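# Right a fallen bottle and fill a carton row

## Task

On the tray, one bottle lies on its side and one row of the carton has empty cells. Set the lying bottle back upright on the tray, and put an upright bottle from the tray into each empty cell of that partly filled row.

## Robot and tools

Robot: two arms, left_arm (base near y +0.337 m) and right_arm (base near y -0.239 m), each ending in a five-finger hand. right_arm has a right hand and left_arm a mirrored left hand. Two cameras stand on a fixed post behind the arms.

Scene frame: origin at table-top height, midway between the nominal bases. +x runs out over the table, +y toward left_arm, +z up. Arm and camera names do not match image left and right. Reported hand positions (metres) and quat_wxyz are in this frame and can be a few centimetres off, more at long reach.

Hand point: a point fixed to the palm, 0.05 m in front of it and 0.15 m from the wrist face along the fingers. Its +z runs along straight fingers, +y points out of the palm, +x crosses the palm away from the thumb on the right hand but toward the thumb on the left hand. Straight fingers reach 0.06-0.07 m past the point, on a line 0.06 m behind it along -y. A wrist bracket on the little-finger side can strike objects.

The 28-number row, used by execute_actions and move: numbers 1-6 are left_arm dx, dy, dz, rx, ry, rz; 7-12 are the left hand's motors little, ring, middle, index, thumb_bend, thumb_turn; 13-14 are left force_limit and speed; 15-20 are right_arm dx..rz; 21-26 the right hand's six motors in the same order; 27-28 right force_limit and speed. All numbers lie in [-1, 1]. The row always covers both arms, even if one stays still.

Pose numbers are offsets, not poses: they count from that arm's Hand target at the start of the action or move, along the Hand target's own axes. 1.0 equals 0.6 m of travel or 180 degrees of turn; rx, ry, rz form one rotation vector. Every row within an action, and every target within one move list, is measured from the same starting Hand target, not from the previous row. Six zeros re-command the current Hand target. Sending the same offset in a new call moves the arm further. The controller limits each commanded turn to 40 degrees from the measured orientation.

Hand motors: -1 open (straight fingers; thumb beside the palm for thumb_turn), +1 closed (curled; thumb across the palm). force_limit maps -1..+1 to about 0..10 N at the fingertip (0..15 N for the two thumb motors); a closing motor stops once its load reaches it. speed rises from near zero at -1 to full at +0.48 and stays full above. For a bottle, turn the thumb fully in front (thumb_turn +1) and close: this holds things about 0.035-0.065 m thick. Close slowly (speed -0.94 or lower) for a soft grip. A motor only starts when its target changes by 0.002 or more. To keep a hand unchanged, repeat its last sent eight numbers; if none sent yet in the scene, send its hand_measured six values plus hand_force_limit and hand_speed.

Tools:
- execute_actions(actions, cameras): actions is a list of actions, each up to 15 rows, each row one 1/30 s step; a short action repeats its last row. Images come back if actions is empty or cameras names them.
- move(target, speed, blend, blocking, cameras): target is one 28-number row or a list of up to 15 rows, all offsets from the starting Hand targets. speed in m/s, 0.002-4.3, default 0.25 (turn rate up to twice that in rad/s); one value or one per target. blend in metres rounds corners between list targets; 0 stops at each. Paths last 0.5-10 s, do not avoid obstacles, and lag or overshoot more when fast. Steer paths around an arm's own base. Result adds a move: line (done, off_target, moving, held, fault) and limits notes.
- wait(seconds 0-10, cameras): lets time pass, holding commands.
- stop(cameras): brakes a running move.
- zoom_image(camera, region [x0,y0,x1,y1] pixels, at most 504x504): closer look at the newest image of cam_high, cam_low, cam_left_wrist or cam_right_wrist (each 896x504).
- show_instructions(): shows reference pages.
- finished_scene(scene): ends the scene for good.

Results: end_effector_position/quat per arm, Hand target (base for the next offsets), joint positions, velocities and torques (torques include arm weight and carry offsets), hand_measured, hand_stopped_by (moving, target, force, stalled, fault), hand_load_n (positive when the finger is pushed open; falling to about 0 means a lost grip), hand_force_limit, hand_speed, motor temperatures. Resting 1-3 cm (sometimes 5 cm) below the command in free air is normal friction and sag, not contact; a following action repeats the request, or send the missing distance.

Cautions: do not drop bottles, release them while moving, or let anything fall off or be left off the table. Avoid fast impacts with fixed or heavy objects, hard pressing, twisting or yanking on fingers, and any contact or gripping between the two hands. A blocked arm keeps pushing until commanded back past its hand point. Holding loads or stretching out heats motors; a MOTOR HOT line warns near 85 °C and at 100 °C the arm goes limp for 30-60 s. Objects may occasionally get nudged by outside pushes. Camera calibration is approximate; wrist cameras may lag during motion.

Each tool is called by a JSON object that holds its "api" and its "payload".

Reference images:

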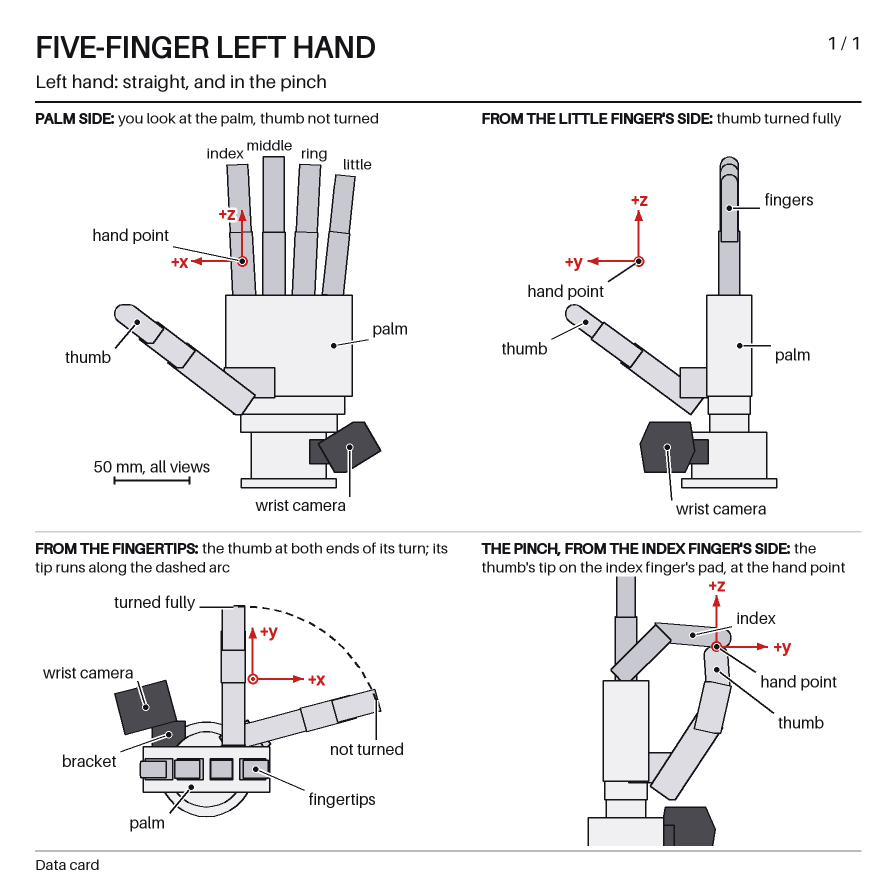

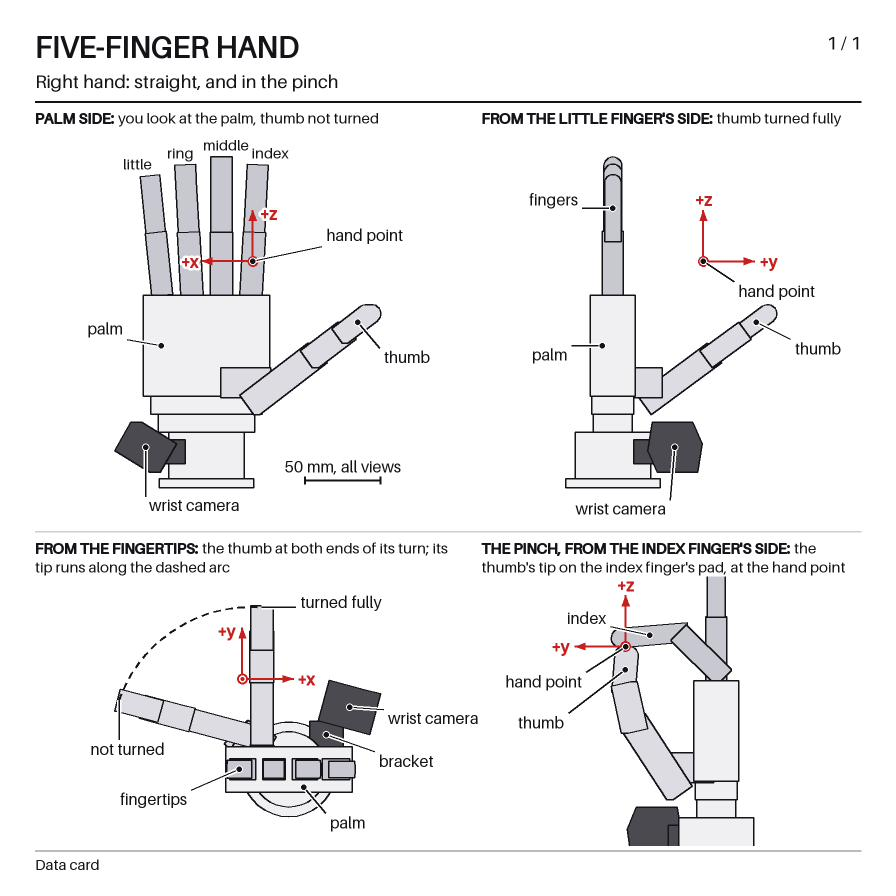

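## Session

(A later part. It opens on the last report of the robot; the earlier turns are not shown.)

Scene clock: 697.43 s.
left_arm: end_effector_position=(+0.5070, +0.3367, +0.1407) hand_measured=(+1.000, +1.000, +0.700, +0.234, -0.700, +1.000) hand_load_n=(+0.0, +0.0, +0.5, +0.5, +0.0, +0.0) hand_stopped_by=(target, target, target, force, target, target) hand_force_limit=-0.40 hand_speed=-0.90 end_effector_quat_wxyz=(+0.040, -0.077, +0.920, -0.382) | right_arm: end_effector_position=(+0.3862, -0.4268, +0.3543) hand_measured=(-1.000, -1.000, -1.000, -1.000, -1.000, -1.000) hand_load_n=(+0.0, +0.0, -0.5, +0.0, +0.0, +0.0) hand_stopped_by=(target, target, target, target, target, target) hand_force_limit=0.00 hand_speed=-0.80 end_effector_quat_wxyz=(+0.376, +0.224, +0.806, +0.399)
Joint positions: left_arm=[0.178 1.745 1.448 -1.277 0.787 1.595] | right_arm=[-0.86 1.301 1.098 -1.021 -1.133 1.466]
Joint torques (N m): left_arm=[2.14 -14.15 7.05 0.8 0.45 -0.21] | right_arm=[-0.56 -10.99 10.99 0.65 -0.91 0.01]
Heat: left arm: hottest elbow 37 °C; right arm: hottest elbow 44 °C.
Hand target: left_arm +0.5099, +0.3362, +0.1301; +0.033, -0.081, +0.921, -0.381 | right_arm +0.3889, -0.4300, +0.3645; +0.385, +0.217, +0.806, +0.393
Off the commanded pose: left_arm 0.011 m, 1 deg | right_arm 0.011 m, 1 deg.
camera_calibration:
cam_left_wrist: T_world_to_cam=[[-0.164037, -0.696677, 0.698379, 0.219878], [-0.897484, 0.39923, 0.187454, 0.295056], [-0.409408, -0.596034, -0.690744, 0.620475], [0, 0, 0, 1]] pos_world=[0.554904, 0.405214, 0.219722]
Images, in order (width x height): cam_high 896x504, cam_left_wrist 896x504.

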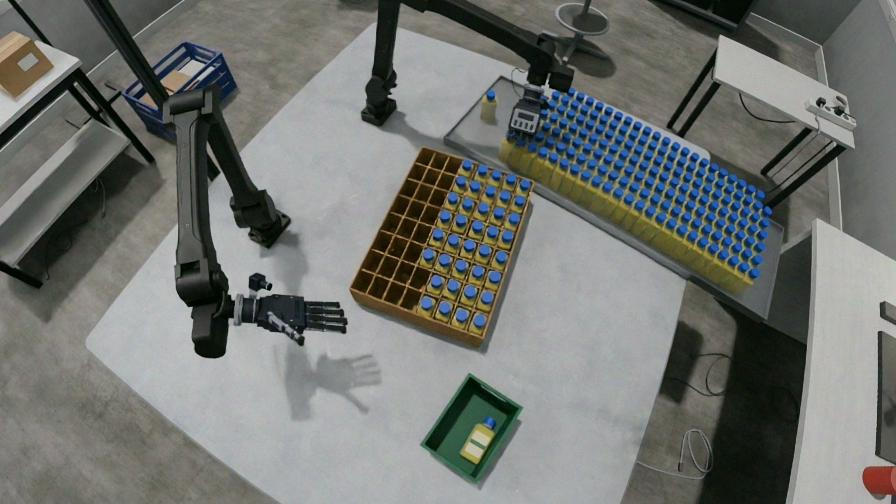

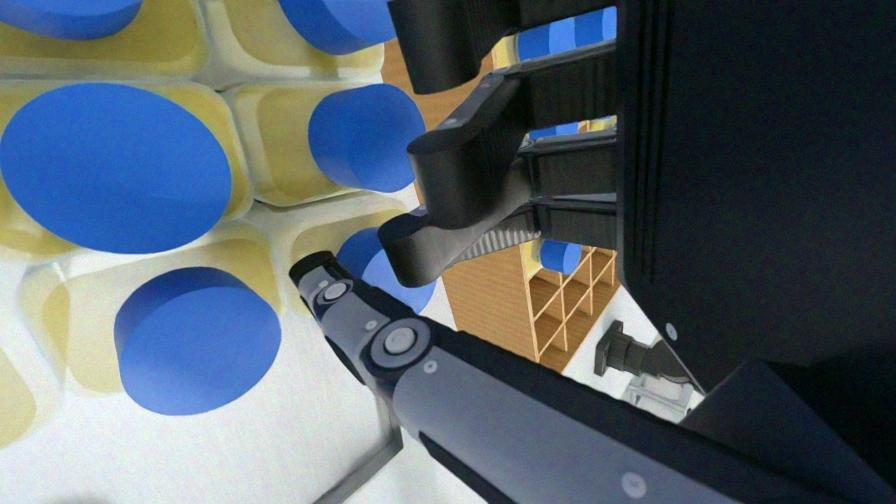

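{"api": "execute_actions", "payload": {"actions": [[[0,0,0,0,0,0,1,1,-0.1,-0.1,-0.7,1,-0.4,-0.5,0,0,0,0,0,0,-1,-1,-1,-1,-1,-1,0,-0.8]]]}}

{"api": "move", "payload": {"target": [0.0183,0.0011,-0.0011,0,0,0,1,1,-0.1,-0.1,-0.7,1,-0.4,-0.5,0,0,0,0,0,0,-1,-1,-1,-1,-1,-1,0,-0.8], "cameras": ["cam_left_wrist", "cam_high"], "speed": 0.08}}

{"api": "zoom_image", "payload": {"camera": "cam_high", "region": [490, 110, 550, 170]}}

Scene clock: 709.33 s.
left_arm: end_effector_position=(+0.5066, +0.3367, +0.1392) hand_measured=(+1.000, +1.000, -0.100, -0.100, -0.700, +1.000) hand_load_n=(+0.0, +0.5, +0.0, +0.0, +0.0, +0.5) hand_stopped_by=(target, target, target, target, target, target) hand_force_limit=-0.40 hand_speed=-0.50 end_effector_quat_wxyz=(+0.038, -0.078, +0.920, -0.382) | right_arm: end_effector_position=(+0.3862, -0.4268, +0.3543) hand_measured=(-1.000, -1.000, -1.000, -1.000, -1.000, -1.000) hand_load_n=(+0.0, +0.0, +0.0, +0.0, -0.5, +0.0) hand_stopped_by=(target, target, target, target, target, target) hand_force_limit=0.00 hand_speed=-0.80 end_effector_quat_wxyz=(+0.376, +0.224, +0.806, +0.399)
Joint positions: left_arm=[0.178 1.747 1.446 -1.276 0.787 1.594] | right_arm=[-0.86 1.301 1.098 -1.021 -1.133 1.466]
Joint torques (N m): left_arm=[2.37 -14.39 6.89 0.96 0.51 -0.15] | right_arm=[-0.67 -10.99 10.97 0.61 -0.92 -0.01]
Heat: left arm: hottest elbow 37 °C; right arm: hottest elbow 44 °C.
Hand target: left_arm +0.5100, +0.3362, +0.1301; +0.033, -0.081, +0.921, -0.381 | right_arm +0.3889, -0.4300, +0.3645; +0.385, +0.217, +0.806, +0.393
Off the commanded pose: left_arm 0.010 m, 1 deg | right_arm 0.011 m, 1 deg.

Scene clock: 710.20 s.
left_arm: end_effector_position=(+0.4982, +0.3350, +0.1294) hand_measured=(+1.000, +1.000, -0.100, -0.100, -0.700, +1.000) hand_load_n=(+0.0, +0.0, +0.0, +0.0, +0.0, +0.0) hand_stopped_by=(target, target, target, target, target, target) hand_force_limit=-0.40 hand_speed=-0.50 end_effector_quat_wxyz=(+0.029, -0.082, +0.920, -0.383) | right_arm: end_effector_position=(+0.3862, -0.4268, +0.3543) hand_measured=(-1.000, -1.000, -1.000, -1.000, -1.000, -1.000) hand_load_n=(+0.0, +0.0, +0.0, +0.0, +0.0, +0.0) hand_stopped_by=(target, target, target, target, target, target) hand_force_limit=0.00 hand_speed=-0.80 end_effector_quat_wxyz=(+0.376, +0.224, +0.806, +0.399)
Joint positions: left_arm=[0.178 1.747 1.417 -1.267 0.787 1.594] | right_arm=[-0.86 1.301 1.098 -1.021 -1.133 1.466]
Joint torques (N m): left_arm=[2.49 -16.5 6.48 0.68 0.46 -0.15] | right_arm=[-0.73 -10.81 11 0.66 -0.93 0]
Heat: left arm: hottest elbow 37 °C; right arm: hottest elbow 44 °C.
Hand target: left_arm +0.4990, +0.3352, +0.1301; +0.033, -0.081, +0.921, -0.381 | right_arm +0.3889, -0.4300, +0.3645; +0.385, +0.217, +0.806, +0.393
Off the commanded pose: left_arm 0.001 m, 1 deg | right_arm 0.011 m, 1 deg.
move: off_target (right_arm)
camera_calibration:
cam_left_wrist: T_world_to_cam=[[-0.147371, -0.693696, 0.70503, 0.214987], [-0.893322, 0.39933, 0.206181, 0.285409], [-0.424567, -0.599434, -0.678544, 0.615172], [0, 0, 0, 1]] pos_world=[0.547826, 0.403919, 0.207003]
Images, in order (width x height): cam_high 896x504, cam_left_wrist 896x504.

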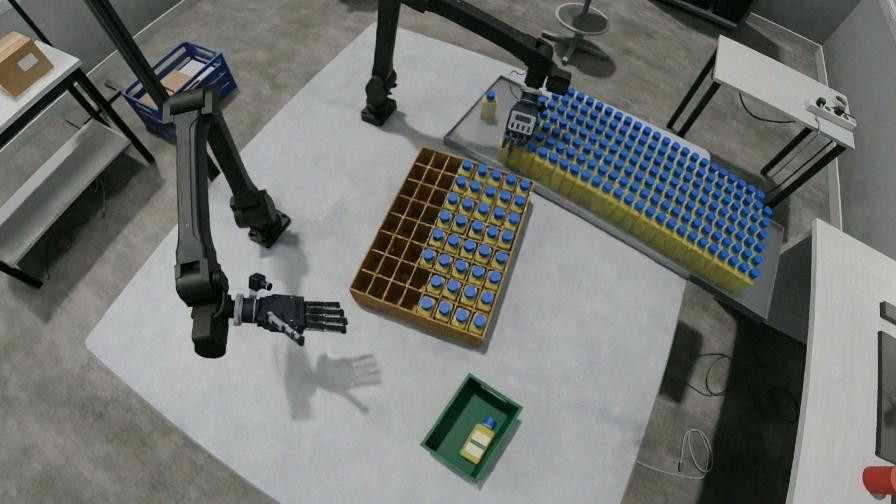

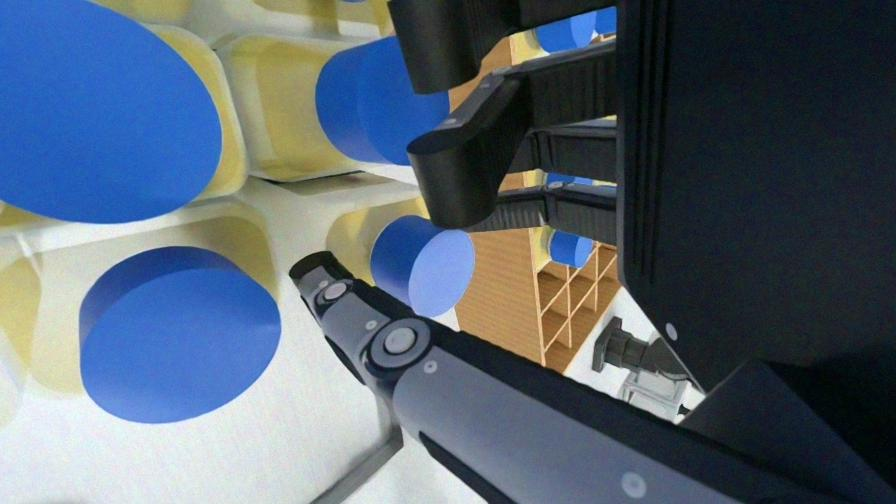

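Scaled by 8.400 from the camera's 896x504 image, which has a finer 1280x720 frame.

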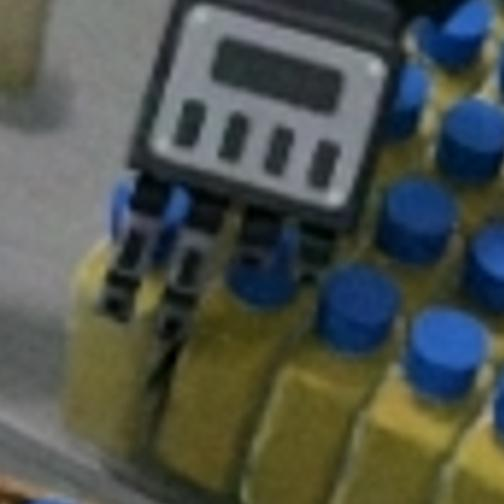

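{"api": "move", "payload": {"target": [0,-0.0259,-0.0259,0,0,0,1,1,-0.1,-0.1,-0.7,1,-0.4,-0.5,0,0,0,0,0,0,-1,-1,-1,-1,-1,-1,0,-0.8], "cameras": ["cam_left_wrist", "cam_high"], "speed": 0.08}}

{"api": "zoom_image", "payload": {"camera": "cam_high", "region": [490, 110, 550, 170]}}

Scene clock: 715.40 s.
left_arm: end_effector_position=(+0.4905, +0.3335, +0.1307) hand_measured=(+1.000, +1.000, -0.100, -0.100, -0.700, +1.000) hand_load_n=(+0.0, +0.0, +0.0, +0.0, +0.0, +0.0) hand_stopped_by=(target, target, target, target, target, target) hand_force_limit=-0.40 hand_speed=-0.50 end_effector_quat_wxyz=(+0.015, -0.088, +0.919, -0.384) | right_arm: end_effector_position=(+0.3862, -0.4268, +0.3543) hand_measured=(-1.000, -1.000, -1.000, -1.000, -1.000, -1.000) hand_load_n=(+0.0, +0.0, +0.5, +0.0, +0.0, +0.0) hand_stopped_by=(target, target, target, target, target, target) hand_force_limit=0.00 hand_speed=-0.80 end_effector_quat_wxyz=(+0.376, +0.224, +0.806, +0.399)
Joint positions: left_arm=[0.178 1.747 1.417 -1.298 0.787 1.594] | right_arm=[-0.86 1.301 1.098 -1.021 -1.133 1.466]
Joint torques (N m): left_arm=[2.08 -18.67 9.18 0.03 0.49 -0.15] | right_arm=[-0.62 -10.93 11.03 0.65 -0.92 -0.01]
Heat: left arm: hottest elbow 37 °C; right arm: hottest elbow 44 °C.
Hand target: left_arm +0.4990, +0.3352, +0.1520; +0.033, -0.081, +0.921, -0.381 | right_arm +0.3889, -0.4300, +0.3645; +0.385, +0.217, +0.806, +0.393
Off the commanded pose: left_arm 0.023 m, 2 deg | right_arm 0.011 m, 1 deg.
move: off_target (left_arm, right_arm)
camera_calibration:
cam_left_wrist: T_world_to_cam=[[-0.125654, -0.689483, 0.71332, 0.198831], [-0.886572, 0.400704, 0.23114, 0.271795], [-0.445197, -0.603366, -0.661626, 0.621088], [0, 0, 0, 1]] pos_world=[0.542457, 0.402924, 0.206276]
Images, in order (width x height): cam_high 896x504, cam_left_wrist 896x504.

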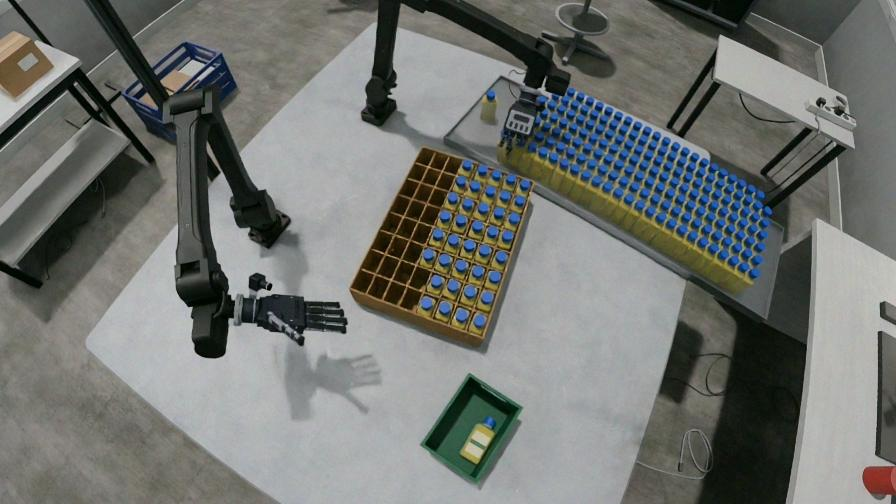

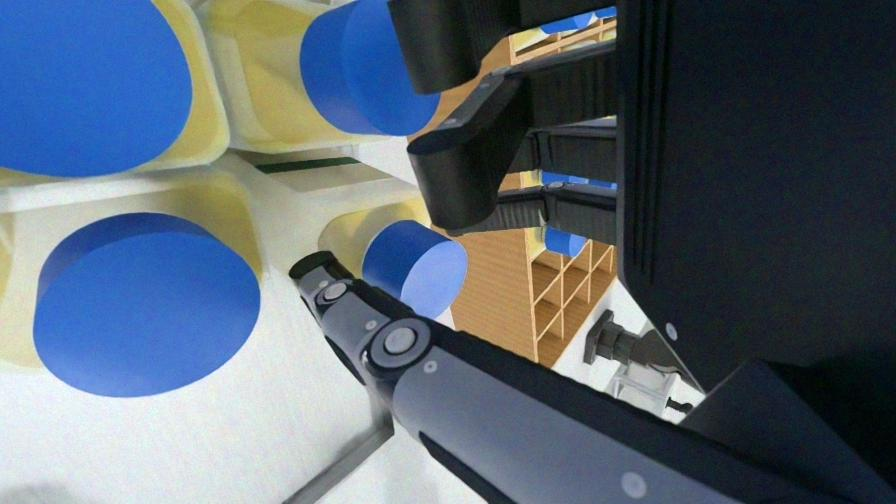

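Scaled by 8.400 from the camera's 896x504 image, which has a finer 1280x720 frame.

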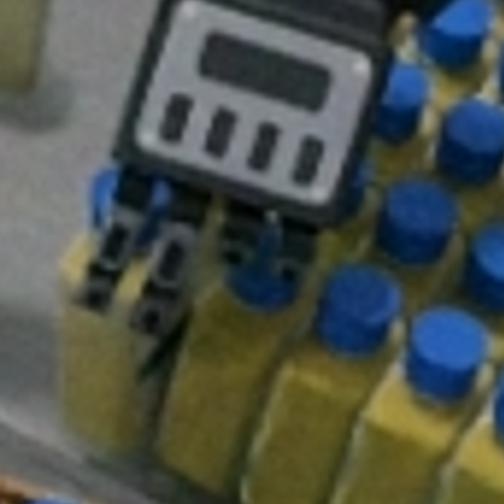

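{"api": "move", "payload": {"target": [0,-0.0354,-0.0354,0,0,0,1,1,-0.1,-0.1,-0.7,1,-0.4,-0.5,0,0,0,0,0,0,-1,-1,-1,-1,-1,-1,0,-0.8], "cameras": ["cam_left_wrist", "cam_high"], "speed": 0.08}}

{"api": "zoom_image", "payload": {"camera": "cam_high", "region": [490, 110, 550, 170]}}

Scene clock: 718.40 s.
left_arm: end_effector_position=(+0.4887, +0.3331, +0.1617) hand_measured=(+1.000, +1.000, -0.100, -0.100, -0.700, +1.000) hand_load_n=(+0.0, +0.0, +0.0, +0.0, +0.5, +0.0) hand_stopped_by=(target, target, target, target, target, target) hand_force_limit=-0.40 hand_speed=-0.50 end_effector_quat_wxyz=(+0.014, -0.088, +0.919, -0.384) | right_arm: end_effector_position=(+0.3862, -0.4268, +0.3543) hand_measured=(-1.000, -1.000, -1.000, -1.000, -1.000, -1.000) hand_load_n=(+0.0, +0.0, +0.0, -0.5, +0.0, +0.0) hand_stopped_by=(target, target, target, target, target, target) hand_force_limit=0.00 hand_speed=-0.80 end_effector_quat_wxyz=(+0.376, +0.224, +0.806, +0.399)
Joint positions: left_arm=[0.178 1.72 1.465 -1.374 0.787 1.594] | right_arm=[-0.86 1.301 1.098 -1.021 -1.133 1.466]
Joint torques (N m): left_arm=[2.37 -17.03 9.84 -0.13 0.52 -0.17] | right_arm=[-0.5 -11.05 10.99 0.72 -0.9 0]
Heat: left arm: hottest elbow 37 °C; right arm: hottest elbow 44 °C.
Hand target: left_arm +0.4990, +0.3352, +0.1821; +0.033, -0.081, +0.921, -0.381 | right_arm +0.3889, -0.4300, +0.3645; +0.385, +0.217, +0.806, +0.393
Off the commanded pose: left_arm 0.023 m, 2 deg | right_arm 0.011 m, 1 deg.
move: off_target (left_arm, right_arm)
camera_calibration:
cam_left_wrist: T_world_to_cam=[[-0.1254, -0.689464, 0.713383, 0.176069], [-0.886498, 0.4007, 0.231434, 0.263175], [-0.445418, -0.60339, -0.661456, 0.640689], [0, 0, 0, 1]] pos_world=[0.540757, 0.402525, 0.237275]
Images, in order (width x height): cam_high 896x504, cam_left_wrist 896x504.

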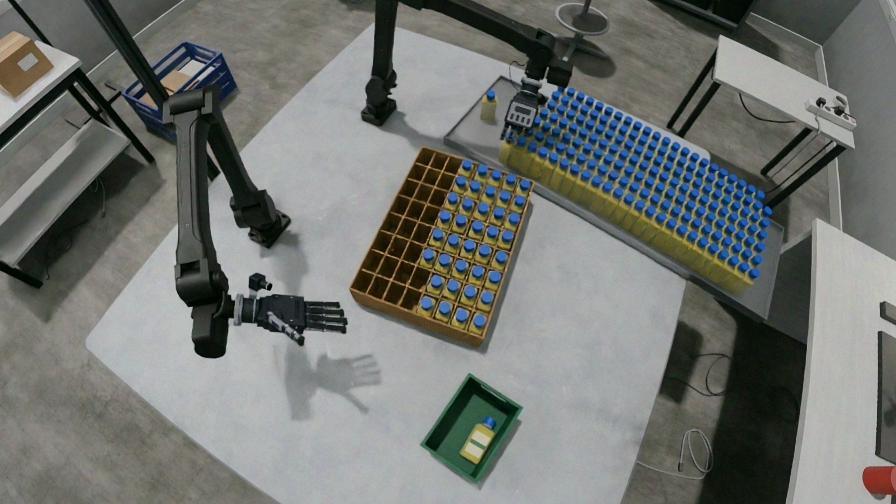

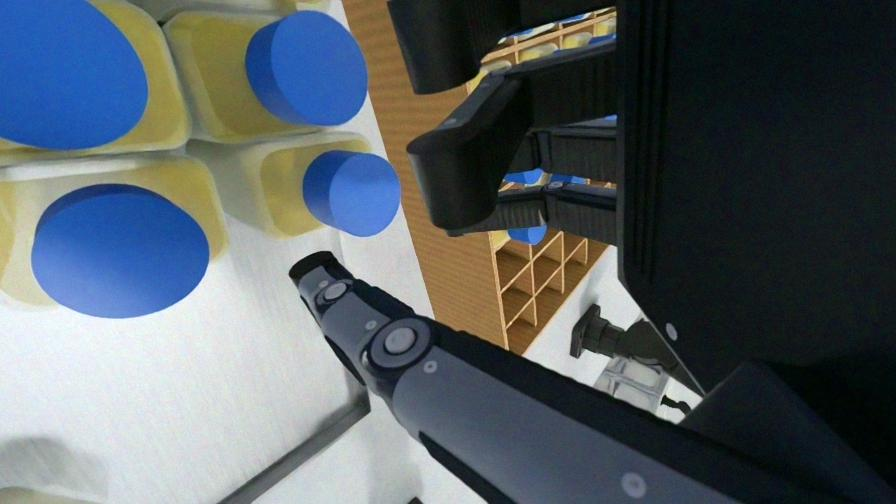

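Scaled by 8.400 from the camera's 896x504 image, which has a finer 1280x720 frame.

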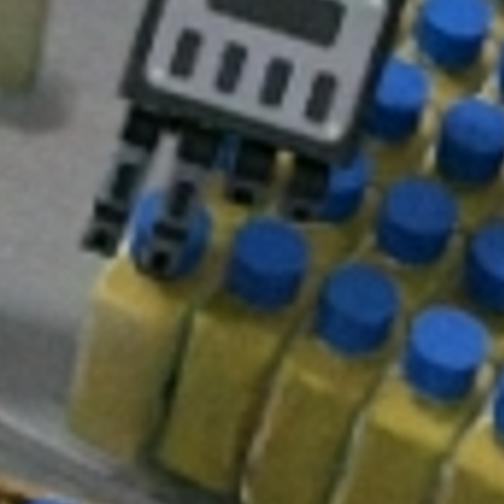

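{"api": "move", "payload": {"target": [-0.0022,0.0562,0.0611,0,0,0,1,1,-0.1,-0.1,-0.7,1,-0.4,-0.5,0,0,0,0,0,0,-1,-1,-1,-1,-1,-1,0,-0.8], "cameras": ["cam_left_wrist", "cam_high"], "speed": 0.08}}

{"api": "zoom_image", "payload": {"camera": "cam_high", "region": [490, 110, 550, 170]}}

Scene clock: 729.07 s.
left_arm: end_effector_position=(+0.4988, +0.3351, +0.1434) hand_measured=(+1.000, +1.000, -0.100, -0.100, -0.700, +1.000) hand_load_n=(+0.0, +0.0, +0.0, +0.0, +0.5, +0.5) hand_stopped_by=(target, target, target, target, target, target) hand_force_limit=-0.40 hand_speed=-0.50 end_effector_quat_wxyz=(+0.041, -0.077, +0.920, -0.381) | right_arm: end_effector_position=(+0.3862, -0.4268, +0.3543) hand_measured=(-1.000, -1.000, -1.000, -1.000, -1.000, -1.000) hand_load_n=(+0.0, +0.0, +0.5, +0.0, +0.0, +0.0) hand_stopped_by=(target, target, target, target, target, target) hand_force_limit=0.00 hand_speed=-0.80 end_effector_quat_wxyz=(+0.376, +0.224, +0.806, +0.399)
Joint positions: left_arm=[0.178 1.72 1.421 -1.271 0.787 1.594] | right_arm=[-0.86 1.301 1.098 -1.021 -1.133 1.466]
Joint torques (N m): left_arm=[1.49 -13.57 6.71 0.96 0.48 -0.22] | right_arm=[-0.85 -10.93 11 0.66 -0.91 0]
Motor temperatures (°C): left_arm=[29 35 38 30 29 29] | right_arm=[31 31 45 27 30 28]
Heat: left arm: hottest elbow 38 °C; right arm: hottest elbow 45 °C.
Hand target: left_arm +0.5007, +0.3334, +0.1324; +0.034, -0.081, +0.921, -0.381 | right_arm +0.3889, -0.4300, +0.3645; +0.385, +0.217, +0.806, +0.393
Off the commanded pose: left_arm 0.011 m, 1 deg | right_arm 0.011 m, 1 deg.
move: off_target (left_arm, right_arm)
camera_calibration:
cam_left_wrist: T_world_to_cam=[[-0.166078, -0.697284, 0.69729, 0.216944], [-0.898494, 0.398387, 0.184383, 0.289094], [-0.406359, -0.595888, -0.692669, 0.616748], [0, 0, 0, 1]] pos_world=[0.546399, 0.403613, 0.222625]
Images, in order (width x height): cam_high 896x504, cam_left_wrist 896x504.

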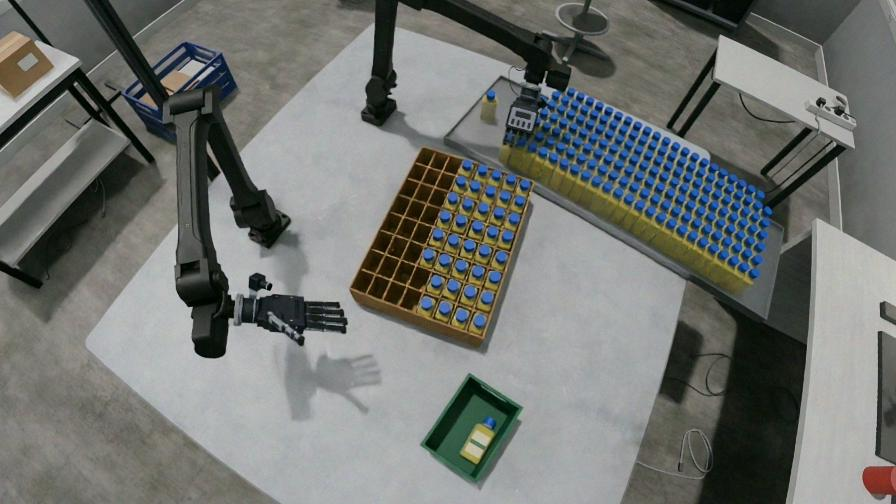

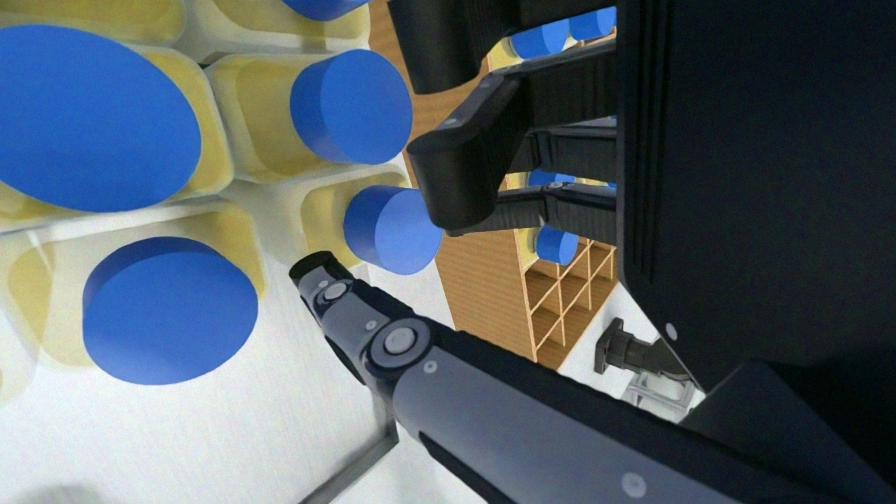

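Scaled by 8.400 from the camera's 896x504 image, which has a finer 1280x720 frame.

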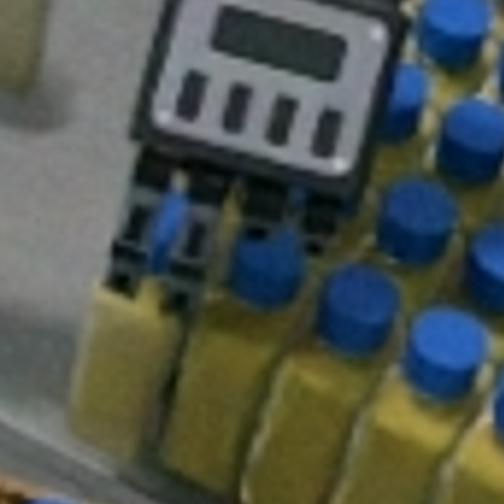

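{"api": "execute_actions", "payload": {"actions": [[[0,0,0,0,0,0,1,1,0.5,0.5,-0.7,1,-0.4,-0.9,0,0,0,0,0,0,-1,-1,-1,-1,-1,-1,0,-0.8]]], "cameras": ["cam_left_wrist", "cam_high"]}}

{"api": "zoom_image", "payload": {"camera": "cam_high", "region": [490, 110, 550, 170]}}

Scene clock: 733.63 s.
left_arm: end_effector_position=(+0.4988, +0.3351, +0.1434) hand_measured=(+1.000, +1.000, +0.178, +0.252, -0.702, +1.000) hand_load_n=(+0.0, +0.0, +1.0, +4.0, +4.5, -0.5) hand_stopped_by=(target, target, force, force, target, target) hand_force_limit=-0.40 hand_speed=-0.90 end_effector_quat_wxyz=(+0.041, -0.077, +0.920, -0.381) | right_arm: end_effector_position=(+0.3862, -0.4268, +0.3543) hand_measured=(-1.000, -1.000, -1.000, -1.000, -1.000, -1.000) hand_load_n=(+0.0, +0.0, +0.0, +0.0, +0.0, +0.0) hand_stopped_by=(target, target, target, target, target, target) hand_force_limit=0.00 hand_speed=-0.80 end_effector_quat_wxyz=(+0.376, +0.224, +0.806, +0.399)
Joint positions: left_arm=[0.178 1.72 1.421 -1.271 0.787 1.594] | right_arm=[-0.86 1.301 1.098 -1.021 -1.133 1.466]
Joint torques (N m): left_arm=[1.67 -13.98 6.61 0.94 0.46 -0.2] | right_arm=[-0.62 -10.87 11.02 0.7 -0.89 0]
Heat: left arm: hottest elbow 37 °C; right arm: hottest elbow 45 °C.
Hand target: left_arm +0.5007, +0.3334, +0.1324; +0.034, -0.081, +0.921, -0.381 | right_arm +0.3889, -0.4300, +0.3645; +0.385, +0.217, +0.806, +0.393
Off the commanded pose: left_arm 0.011 m, 1 deg | right_arm 0.011 m, 1 deg.
camera_calibration:
cam_left_wrist: T_world_to_cam=[[-0.166078, -0.697284, 0.69729, 0.216944], [-0.898494, 0.398387, 0.184383, 0.289094], [-0.406359, -0.595888, -0.692669, 0.616748], [0, 0, 0, 1]] pos_world=[0.546399, 0.403613, 0.222625]
Images, in order (width x height): cam_high 896x504, cam_left_wrist 896x504.

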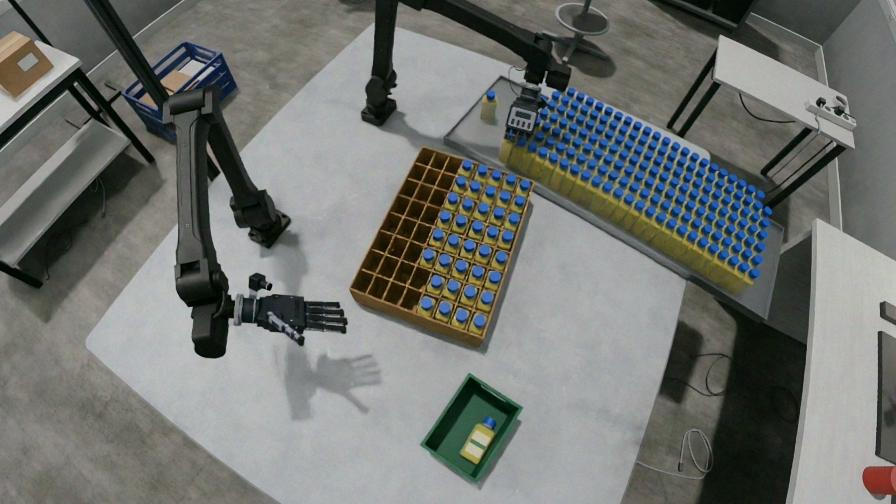

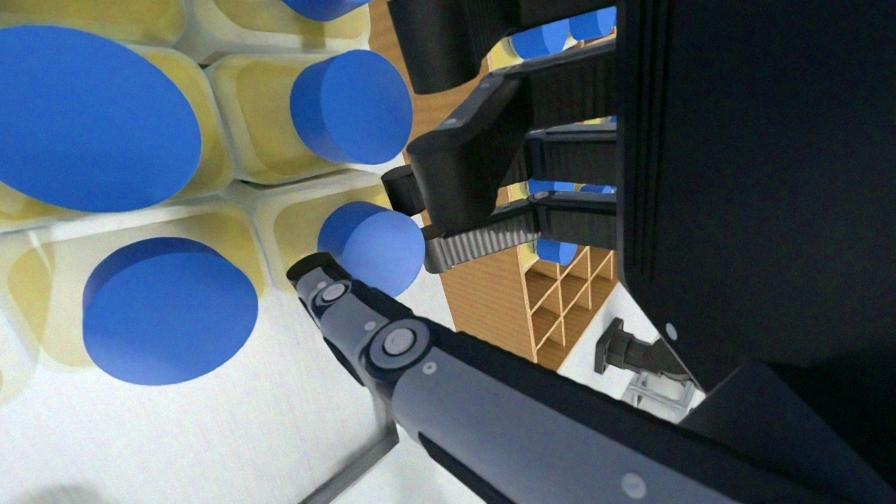

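Scaled by 8.400 from the camera's 896x504 image, which has a finer 1280x720 frame.

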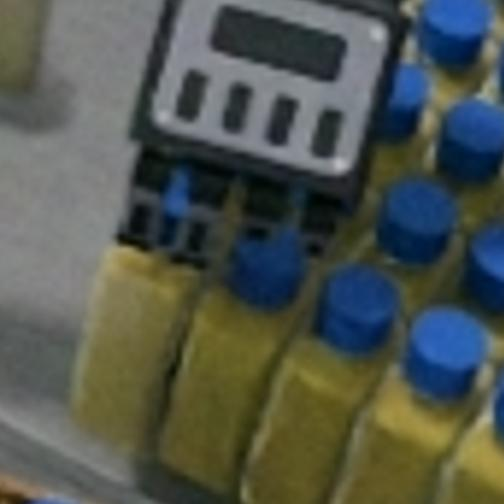

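{"api": "execute_actions", "payload": {"actions": [[[0,0,0,0,0,0,1,1,0.45,0.45,-0.7,1,0,-0.92,0,0,0,0,0,0,-1,-1,-1,-1,-1,-1,0,-0.8]]]}}

Scene clock: 736.77 s.
left_arm: end_effector_position=(+0.4988, +0.3351, +0.1434) hand_measured=(+1.000, +1.000, +0.198, +0.258, -0.702, +1.000) hand_load_n=(+0.0, +0.0, +5.5, +3.5, +7.0, +0.0) hand_stopped_by=(target, target, force, force, target, target) hand_force_limit=0.00 hand_speed=-0.92 end_effector_quat_wxyz=(+0.041, -0.077, +0.920, -0.381) | right_arm: end_effector_position=(+0.3862, -0.4268, +0.3543) hand_measured=(-1.000, -1.000, -1.000, -1.000, -1.000, -1.000) hand_load_n=(+0.0, +0.0, +0.0, +0.0, +0.0, +0.0) hand_stopped_by=(target, target, target, target, target, target) hand_force_limit=0.00 hand_speed=-0.80 end_effector_quat_wxyz=(+0.376, +0.224, +0.806, +0.399)
Joint positions: left_arm=[0.178 1.72 1.421 -1.271 0.787 1.594] | right_arm=[-0.86 1.301 1.098 -1.021 -1.133 1.466]
Joint torques (N m): left_arm=[1.85 -13.98 6.69 0.92 0.42 -0.22] | right_arm=[-0.73 -10.81 11.03 0.68 -0.91 0.01]
Heat: left arm: hottest elbow 37 °C; right arm: hottest elbow 45 °C.
Hand target: left_arm +0.5007, +0.3334, +0.1324; +0.034, -0.081, +0.921, -0.381 | right_arm +0.3889, -0.4300, +0.3645; +0.385, +0.217, +0.806, +0.393
Off the commanded pose: left_arm 0.011 m, 1 deg | right_arm 0.011 m, 1 deg.

{"api": "move", "payload": {"target": [0,-0.1414,-0.1414,0,0,0,1,1,0.45,0.45,-0.7,1,0,-0.92,0,0,0,0,0,0,-1,-1,-1,-1,-1,-1,0,-0.8], "cameras": ["cam_left_wrist", "cam_high", "cam_low"], "speed": 0.1}}

{"api": "zoom_image", "payload": {"camera": "cam_high", "region": [470, 70, 570, 170]}}

Scene clock: 743.07 s.
left_arm: end_effector_position=(+0.4927, +0.3344, +0.2240) hand_measured=(+1.000, +1.000, +0.198, +0.258, -0.702, +1.000) hand_load_n=(+0.0, +0.0, +2.5, +4.0, +6.0, +0.5) hand_stopped_by=(target, target, force, force, target, target) hand_force_limit=0.00 hand_speed=-0.92 end_effector_quat_wxyz=(+0.009, -0.090, +0.919, -0.383) | right_arm: end_effector_position=(+0.3862, -0.4268, +0.3543) hand_measured=(-1.000, -1.000, -1.000, -1.000, -1.000, -1.000) hand_load_n=(+0.0, +0.0, +0.0, +0.0, +0.0, +0.0) hand_stopped_by=(target, target, target, target, target, target) hand_force_limit=0.00 hand_speed=-0.80 end_effector_quat_wxyz=(+0.376, +0.224, +0.806, +0.399)
Joint positions: left_arm=[0.178 1.71 1.617 -1.547 0.785 1.594] | right_arm=[-0.86 1.301 1.098 -1.021 -1.133 1.466]
Joint torques (N m): left_arm=[2.2 -17.96 10.66 -0.16 0.57 -0.18] | right_arm=[-0.67 -10.93 11 0.65 -0.92 -0.01]
Heat: left arm: hottest elbow 37 °C; right arm: hottest elbow 45 °C.
Hand target: left_arm +0.5006, +0.3333, +0.2523; +0.033, -0.081, +0.921, -0.381 | right_arm +0.3889, -0.4300, +0.3645; +0.385, +0.217, +0.806, +0.393
Off the commanded pose: left_arm 0.030 m, 3 deg | right_arm 0.011 m, 1 deg.
move: off_target (left_arm, right_arm)
camera_calibration:
cam_left_wrist: T_world_to_cam=[[-0.117145, -0.689778, 0.714481, 0.128865], [-0.883624, 0.400778, 0.242044, 0.247959], [-0.453306, -0.602979, -0.656453, 0.687109], [0, 0, 0, 1]] pos_world=[0.545669, 0.403824, 0.298967]
Images, in order (width x height): cam_high 896x504, cam_low 896x504, cam_left_wrist 896x504.

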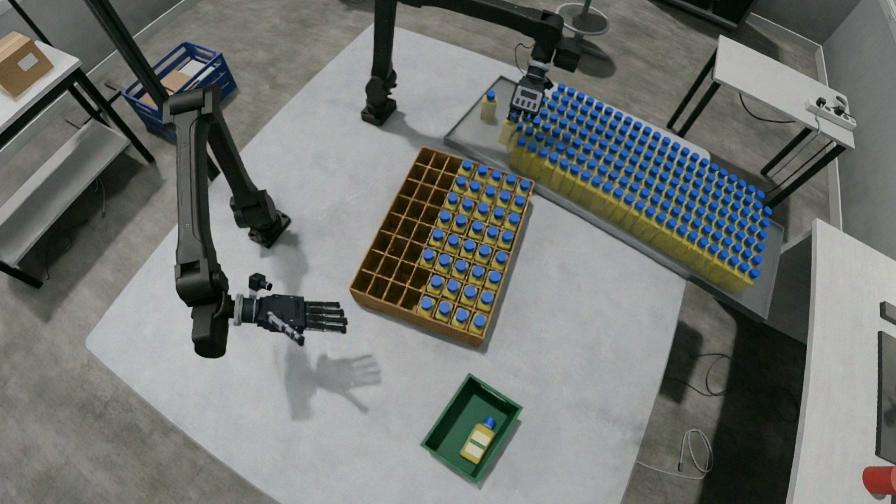

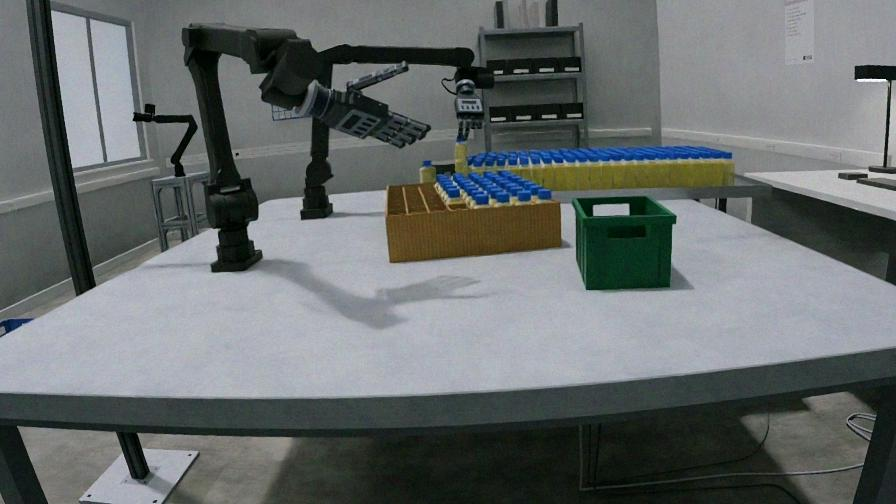

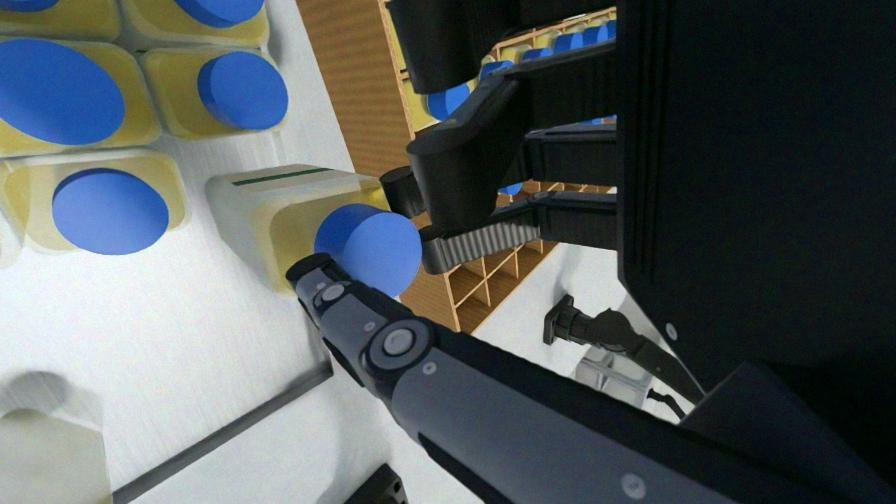

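Scaled by 5.040 from the camera's 896x504 image, which has a finer 1280x720 frame.

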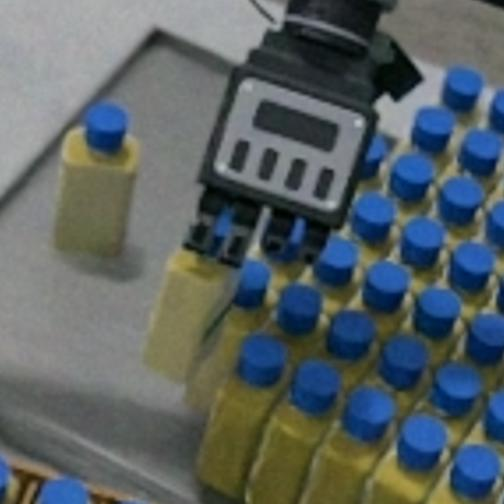

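{"api": "move", "payload": {"target": [[0.0155,-0.0942,-0.0182,0,0,0,1,1,0.45,0.45,-0.7,1,0,-0.92,0,0,0,0,0,0,-1,-1,-1,-1,-1,-1,0,-0.8],[0.0558,-0.2205,0.0845,0,-0.02,-0.02,1,1,0.45,0.45,-0.7,1,0,-0.92,0,0,0,0,0,0,-1,-1,-1,-1,-1,-1,0,-0.8],[0.1718,-0.4813,0.3453,0,-0.0471,-0.0471,1,1,0.45,0.45,-0.7,1,0,-0.92,0,0,0,0,0,0,-1,-1,-1,-1,-1,-1,0,-0.8]], "cameras": ["all"], "speed": 0.15, "blend": [0.03, 0.04, 0]}}

Scene clock: 751.23 s.
left_arm: end_effector_position=(+0.4452, -0.0193, +0.2947) hand_measured=(+1.000, +1.000, +0.198, +0.258, -0.702, +1.000) hand_load_n=(+0.0, +0.0, +2.0, +4.0, +5.5, +0.0) hand_stopped_by=(target, target, force, force, target, target) hand_force_limit=0.00 hand_speed=-0.92 end_effector_quat_wxyz=(+0.059, -0.175, +0.915, -0.360) | right_arm: end_effector_position=(+0.3862, -0.4268, +0.3543) hand_measured=(-1.000, -1.000, -1.000, -1.000, -1.000, -1.000) hand_load_n=(+0.5, +0.0, +0.0, +0.0, +0.0, +0.5) hand_stopped_by=(target, target, target, target, target, target) hand_force_limit=0.00 hand_speed=-0.80 end_effector_quat_wxyz=(+0.376, +0.224, +0.806, +0.399)
Joint positions: left_arm=[-0.553 1.557 1.59 -0.98 0.441 0.508] | right_arm=[-0.86 1.301 1.098 -1.021 -1.133 1.466]
Joint torques (N m): left_arm=[1.9 -12.81 11.49 2.24 0.2 -0.3] | right_arm=[-0.56 -10.81 11.02 0.65 -0.91 0.01]
Heat: left arm: hottest elbow 38 °C; right arm: hottest elbow 45 °C.
Hand target: left_arm +0.4604, -0.0300, +0.3096; +0.073, -0.177, +0.907, -0.375 | right_arm +0.3889, -0.4300, +0.3645; +0.385, +0.217, +0.806, +0.393
Off the commanded pose: left_arm 0.024 m, 3 deg | right_arm 0.011 m, 1 deg.
move: off_target (left_arm, right_arm); blend cut to 0.0292 m at target 1
camera_calibration:
cam_left_wrist: T_world_to_cam=[[0.00670208, -0.733687, 0.679454, -0.216921], [-0.948937, 0.20964, 0.235733, 0.357807], [-0.315395, -0.646339, -0.694818, 0.447711], [0, 0, 0, 1]] pos_world=[0.482195, 0.0552106, 0.374119]

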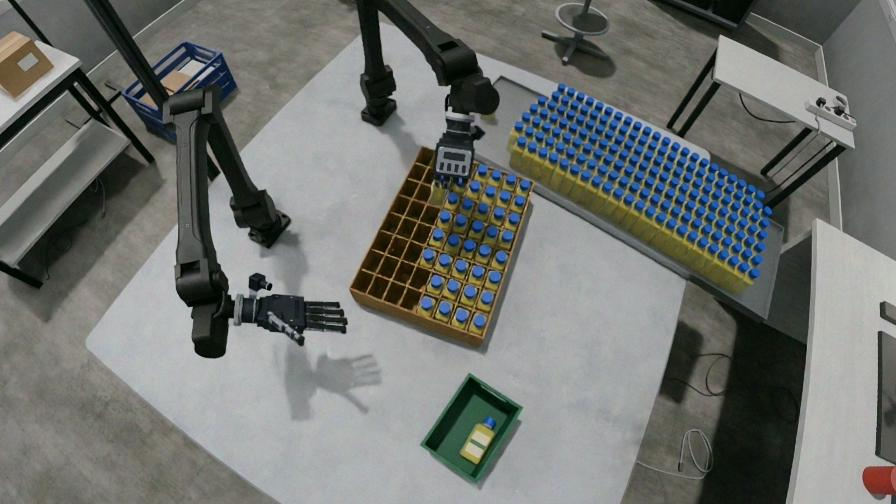

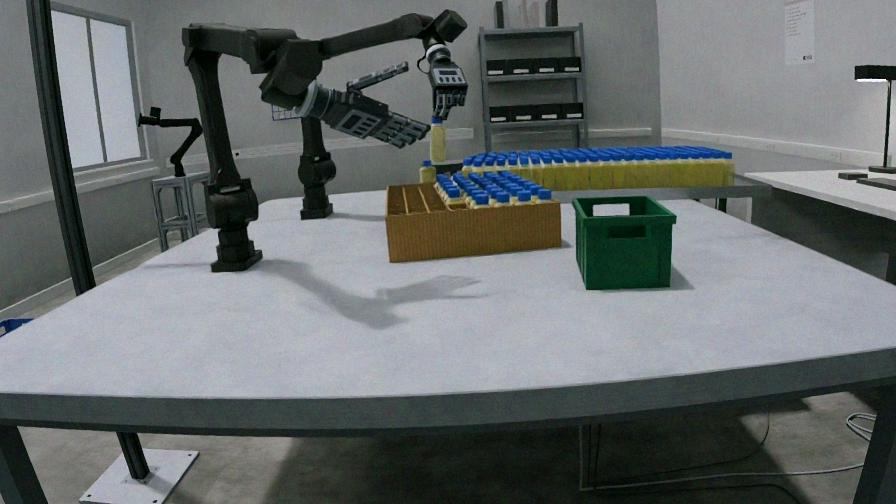

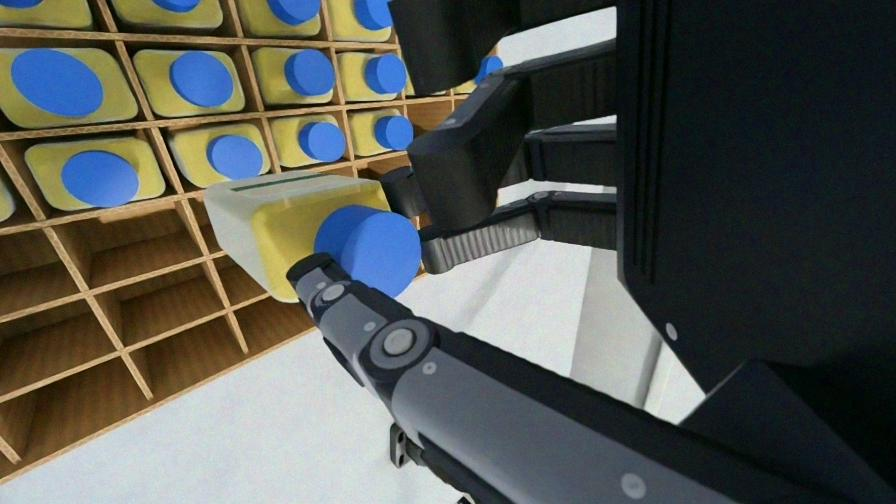

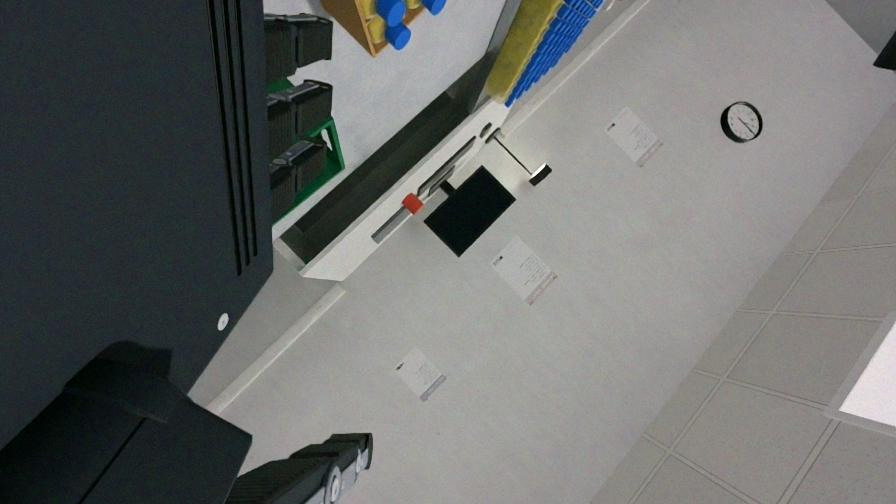

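{"api": "zoom_image", "payload": {"camera": "cam_left_wrist", "region": [0, 60, 260, 480]}}

{"api": "zoom_image", "payload": {"camera": "cam_left_wrist", "region": [240, 0, 520, 260]}}

Scaled by 1.200 from the camera's 896x504 image, which has a finer 1280x720 frame.

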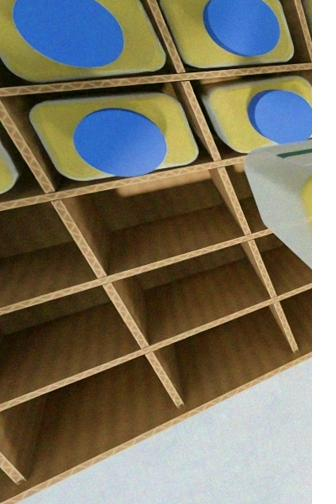

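Scaled by 1.800 from the camera's 896x504 image, which has a finer 1280x720 frame.

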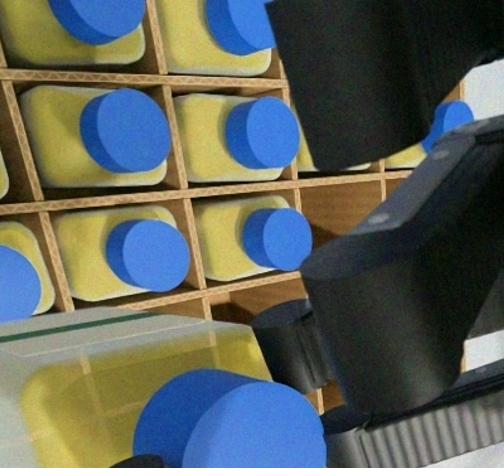

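{"api": "zoom_image", "payload": {"camera": "cam_high", "region": [400, 130, 500, 230]}}

{"api": "zoom_image", "payload": {"camera": "cam_low", "region": [390, 80, 510, 200]}}

Scaled by 5.040 from the camera's 896x504 image, which has a finer 1280x720 frame.

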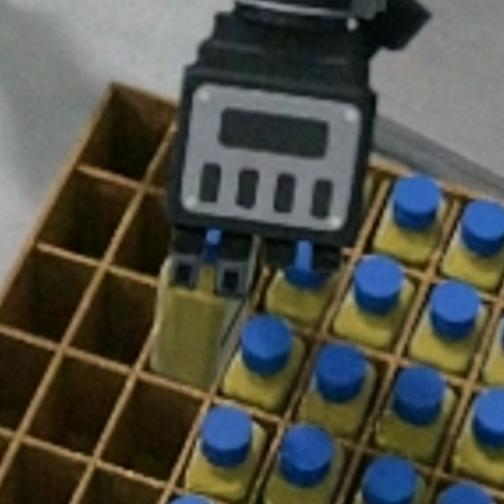

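Scaled by 4.200 from the camera's 896x504 image, which has a finer 1280x720 frame.

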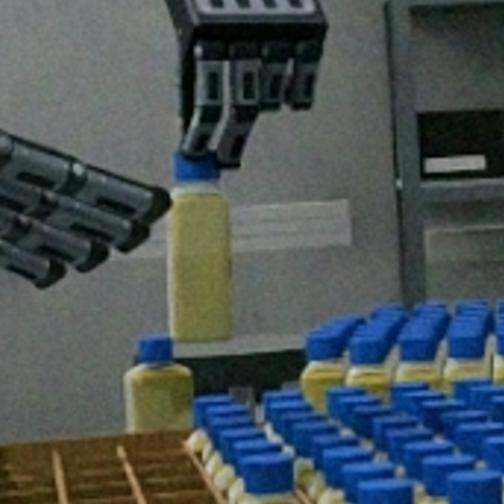

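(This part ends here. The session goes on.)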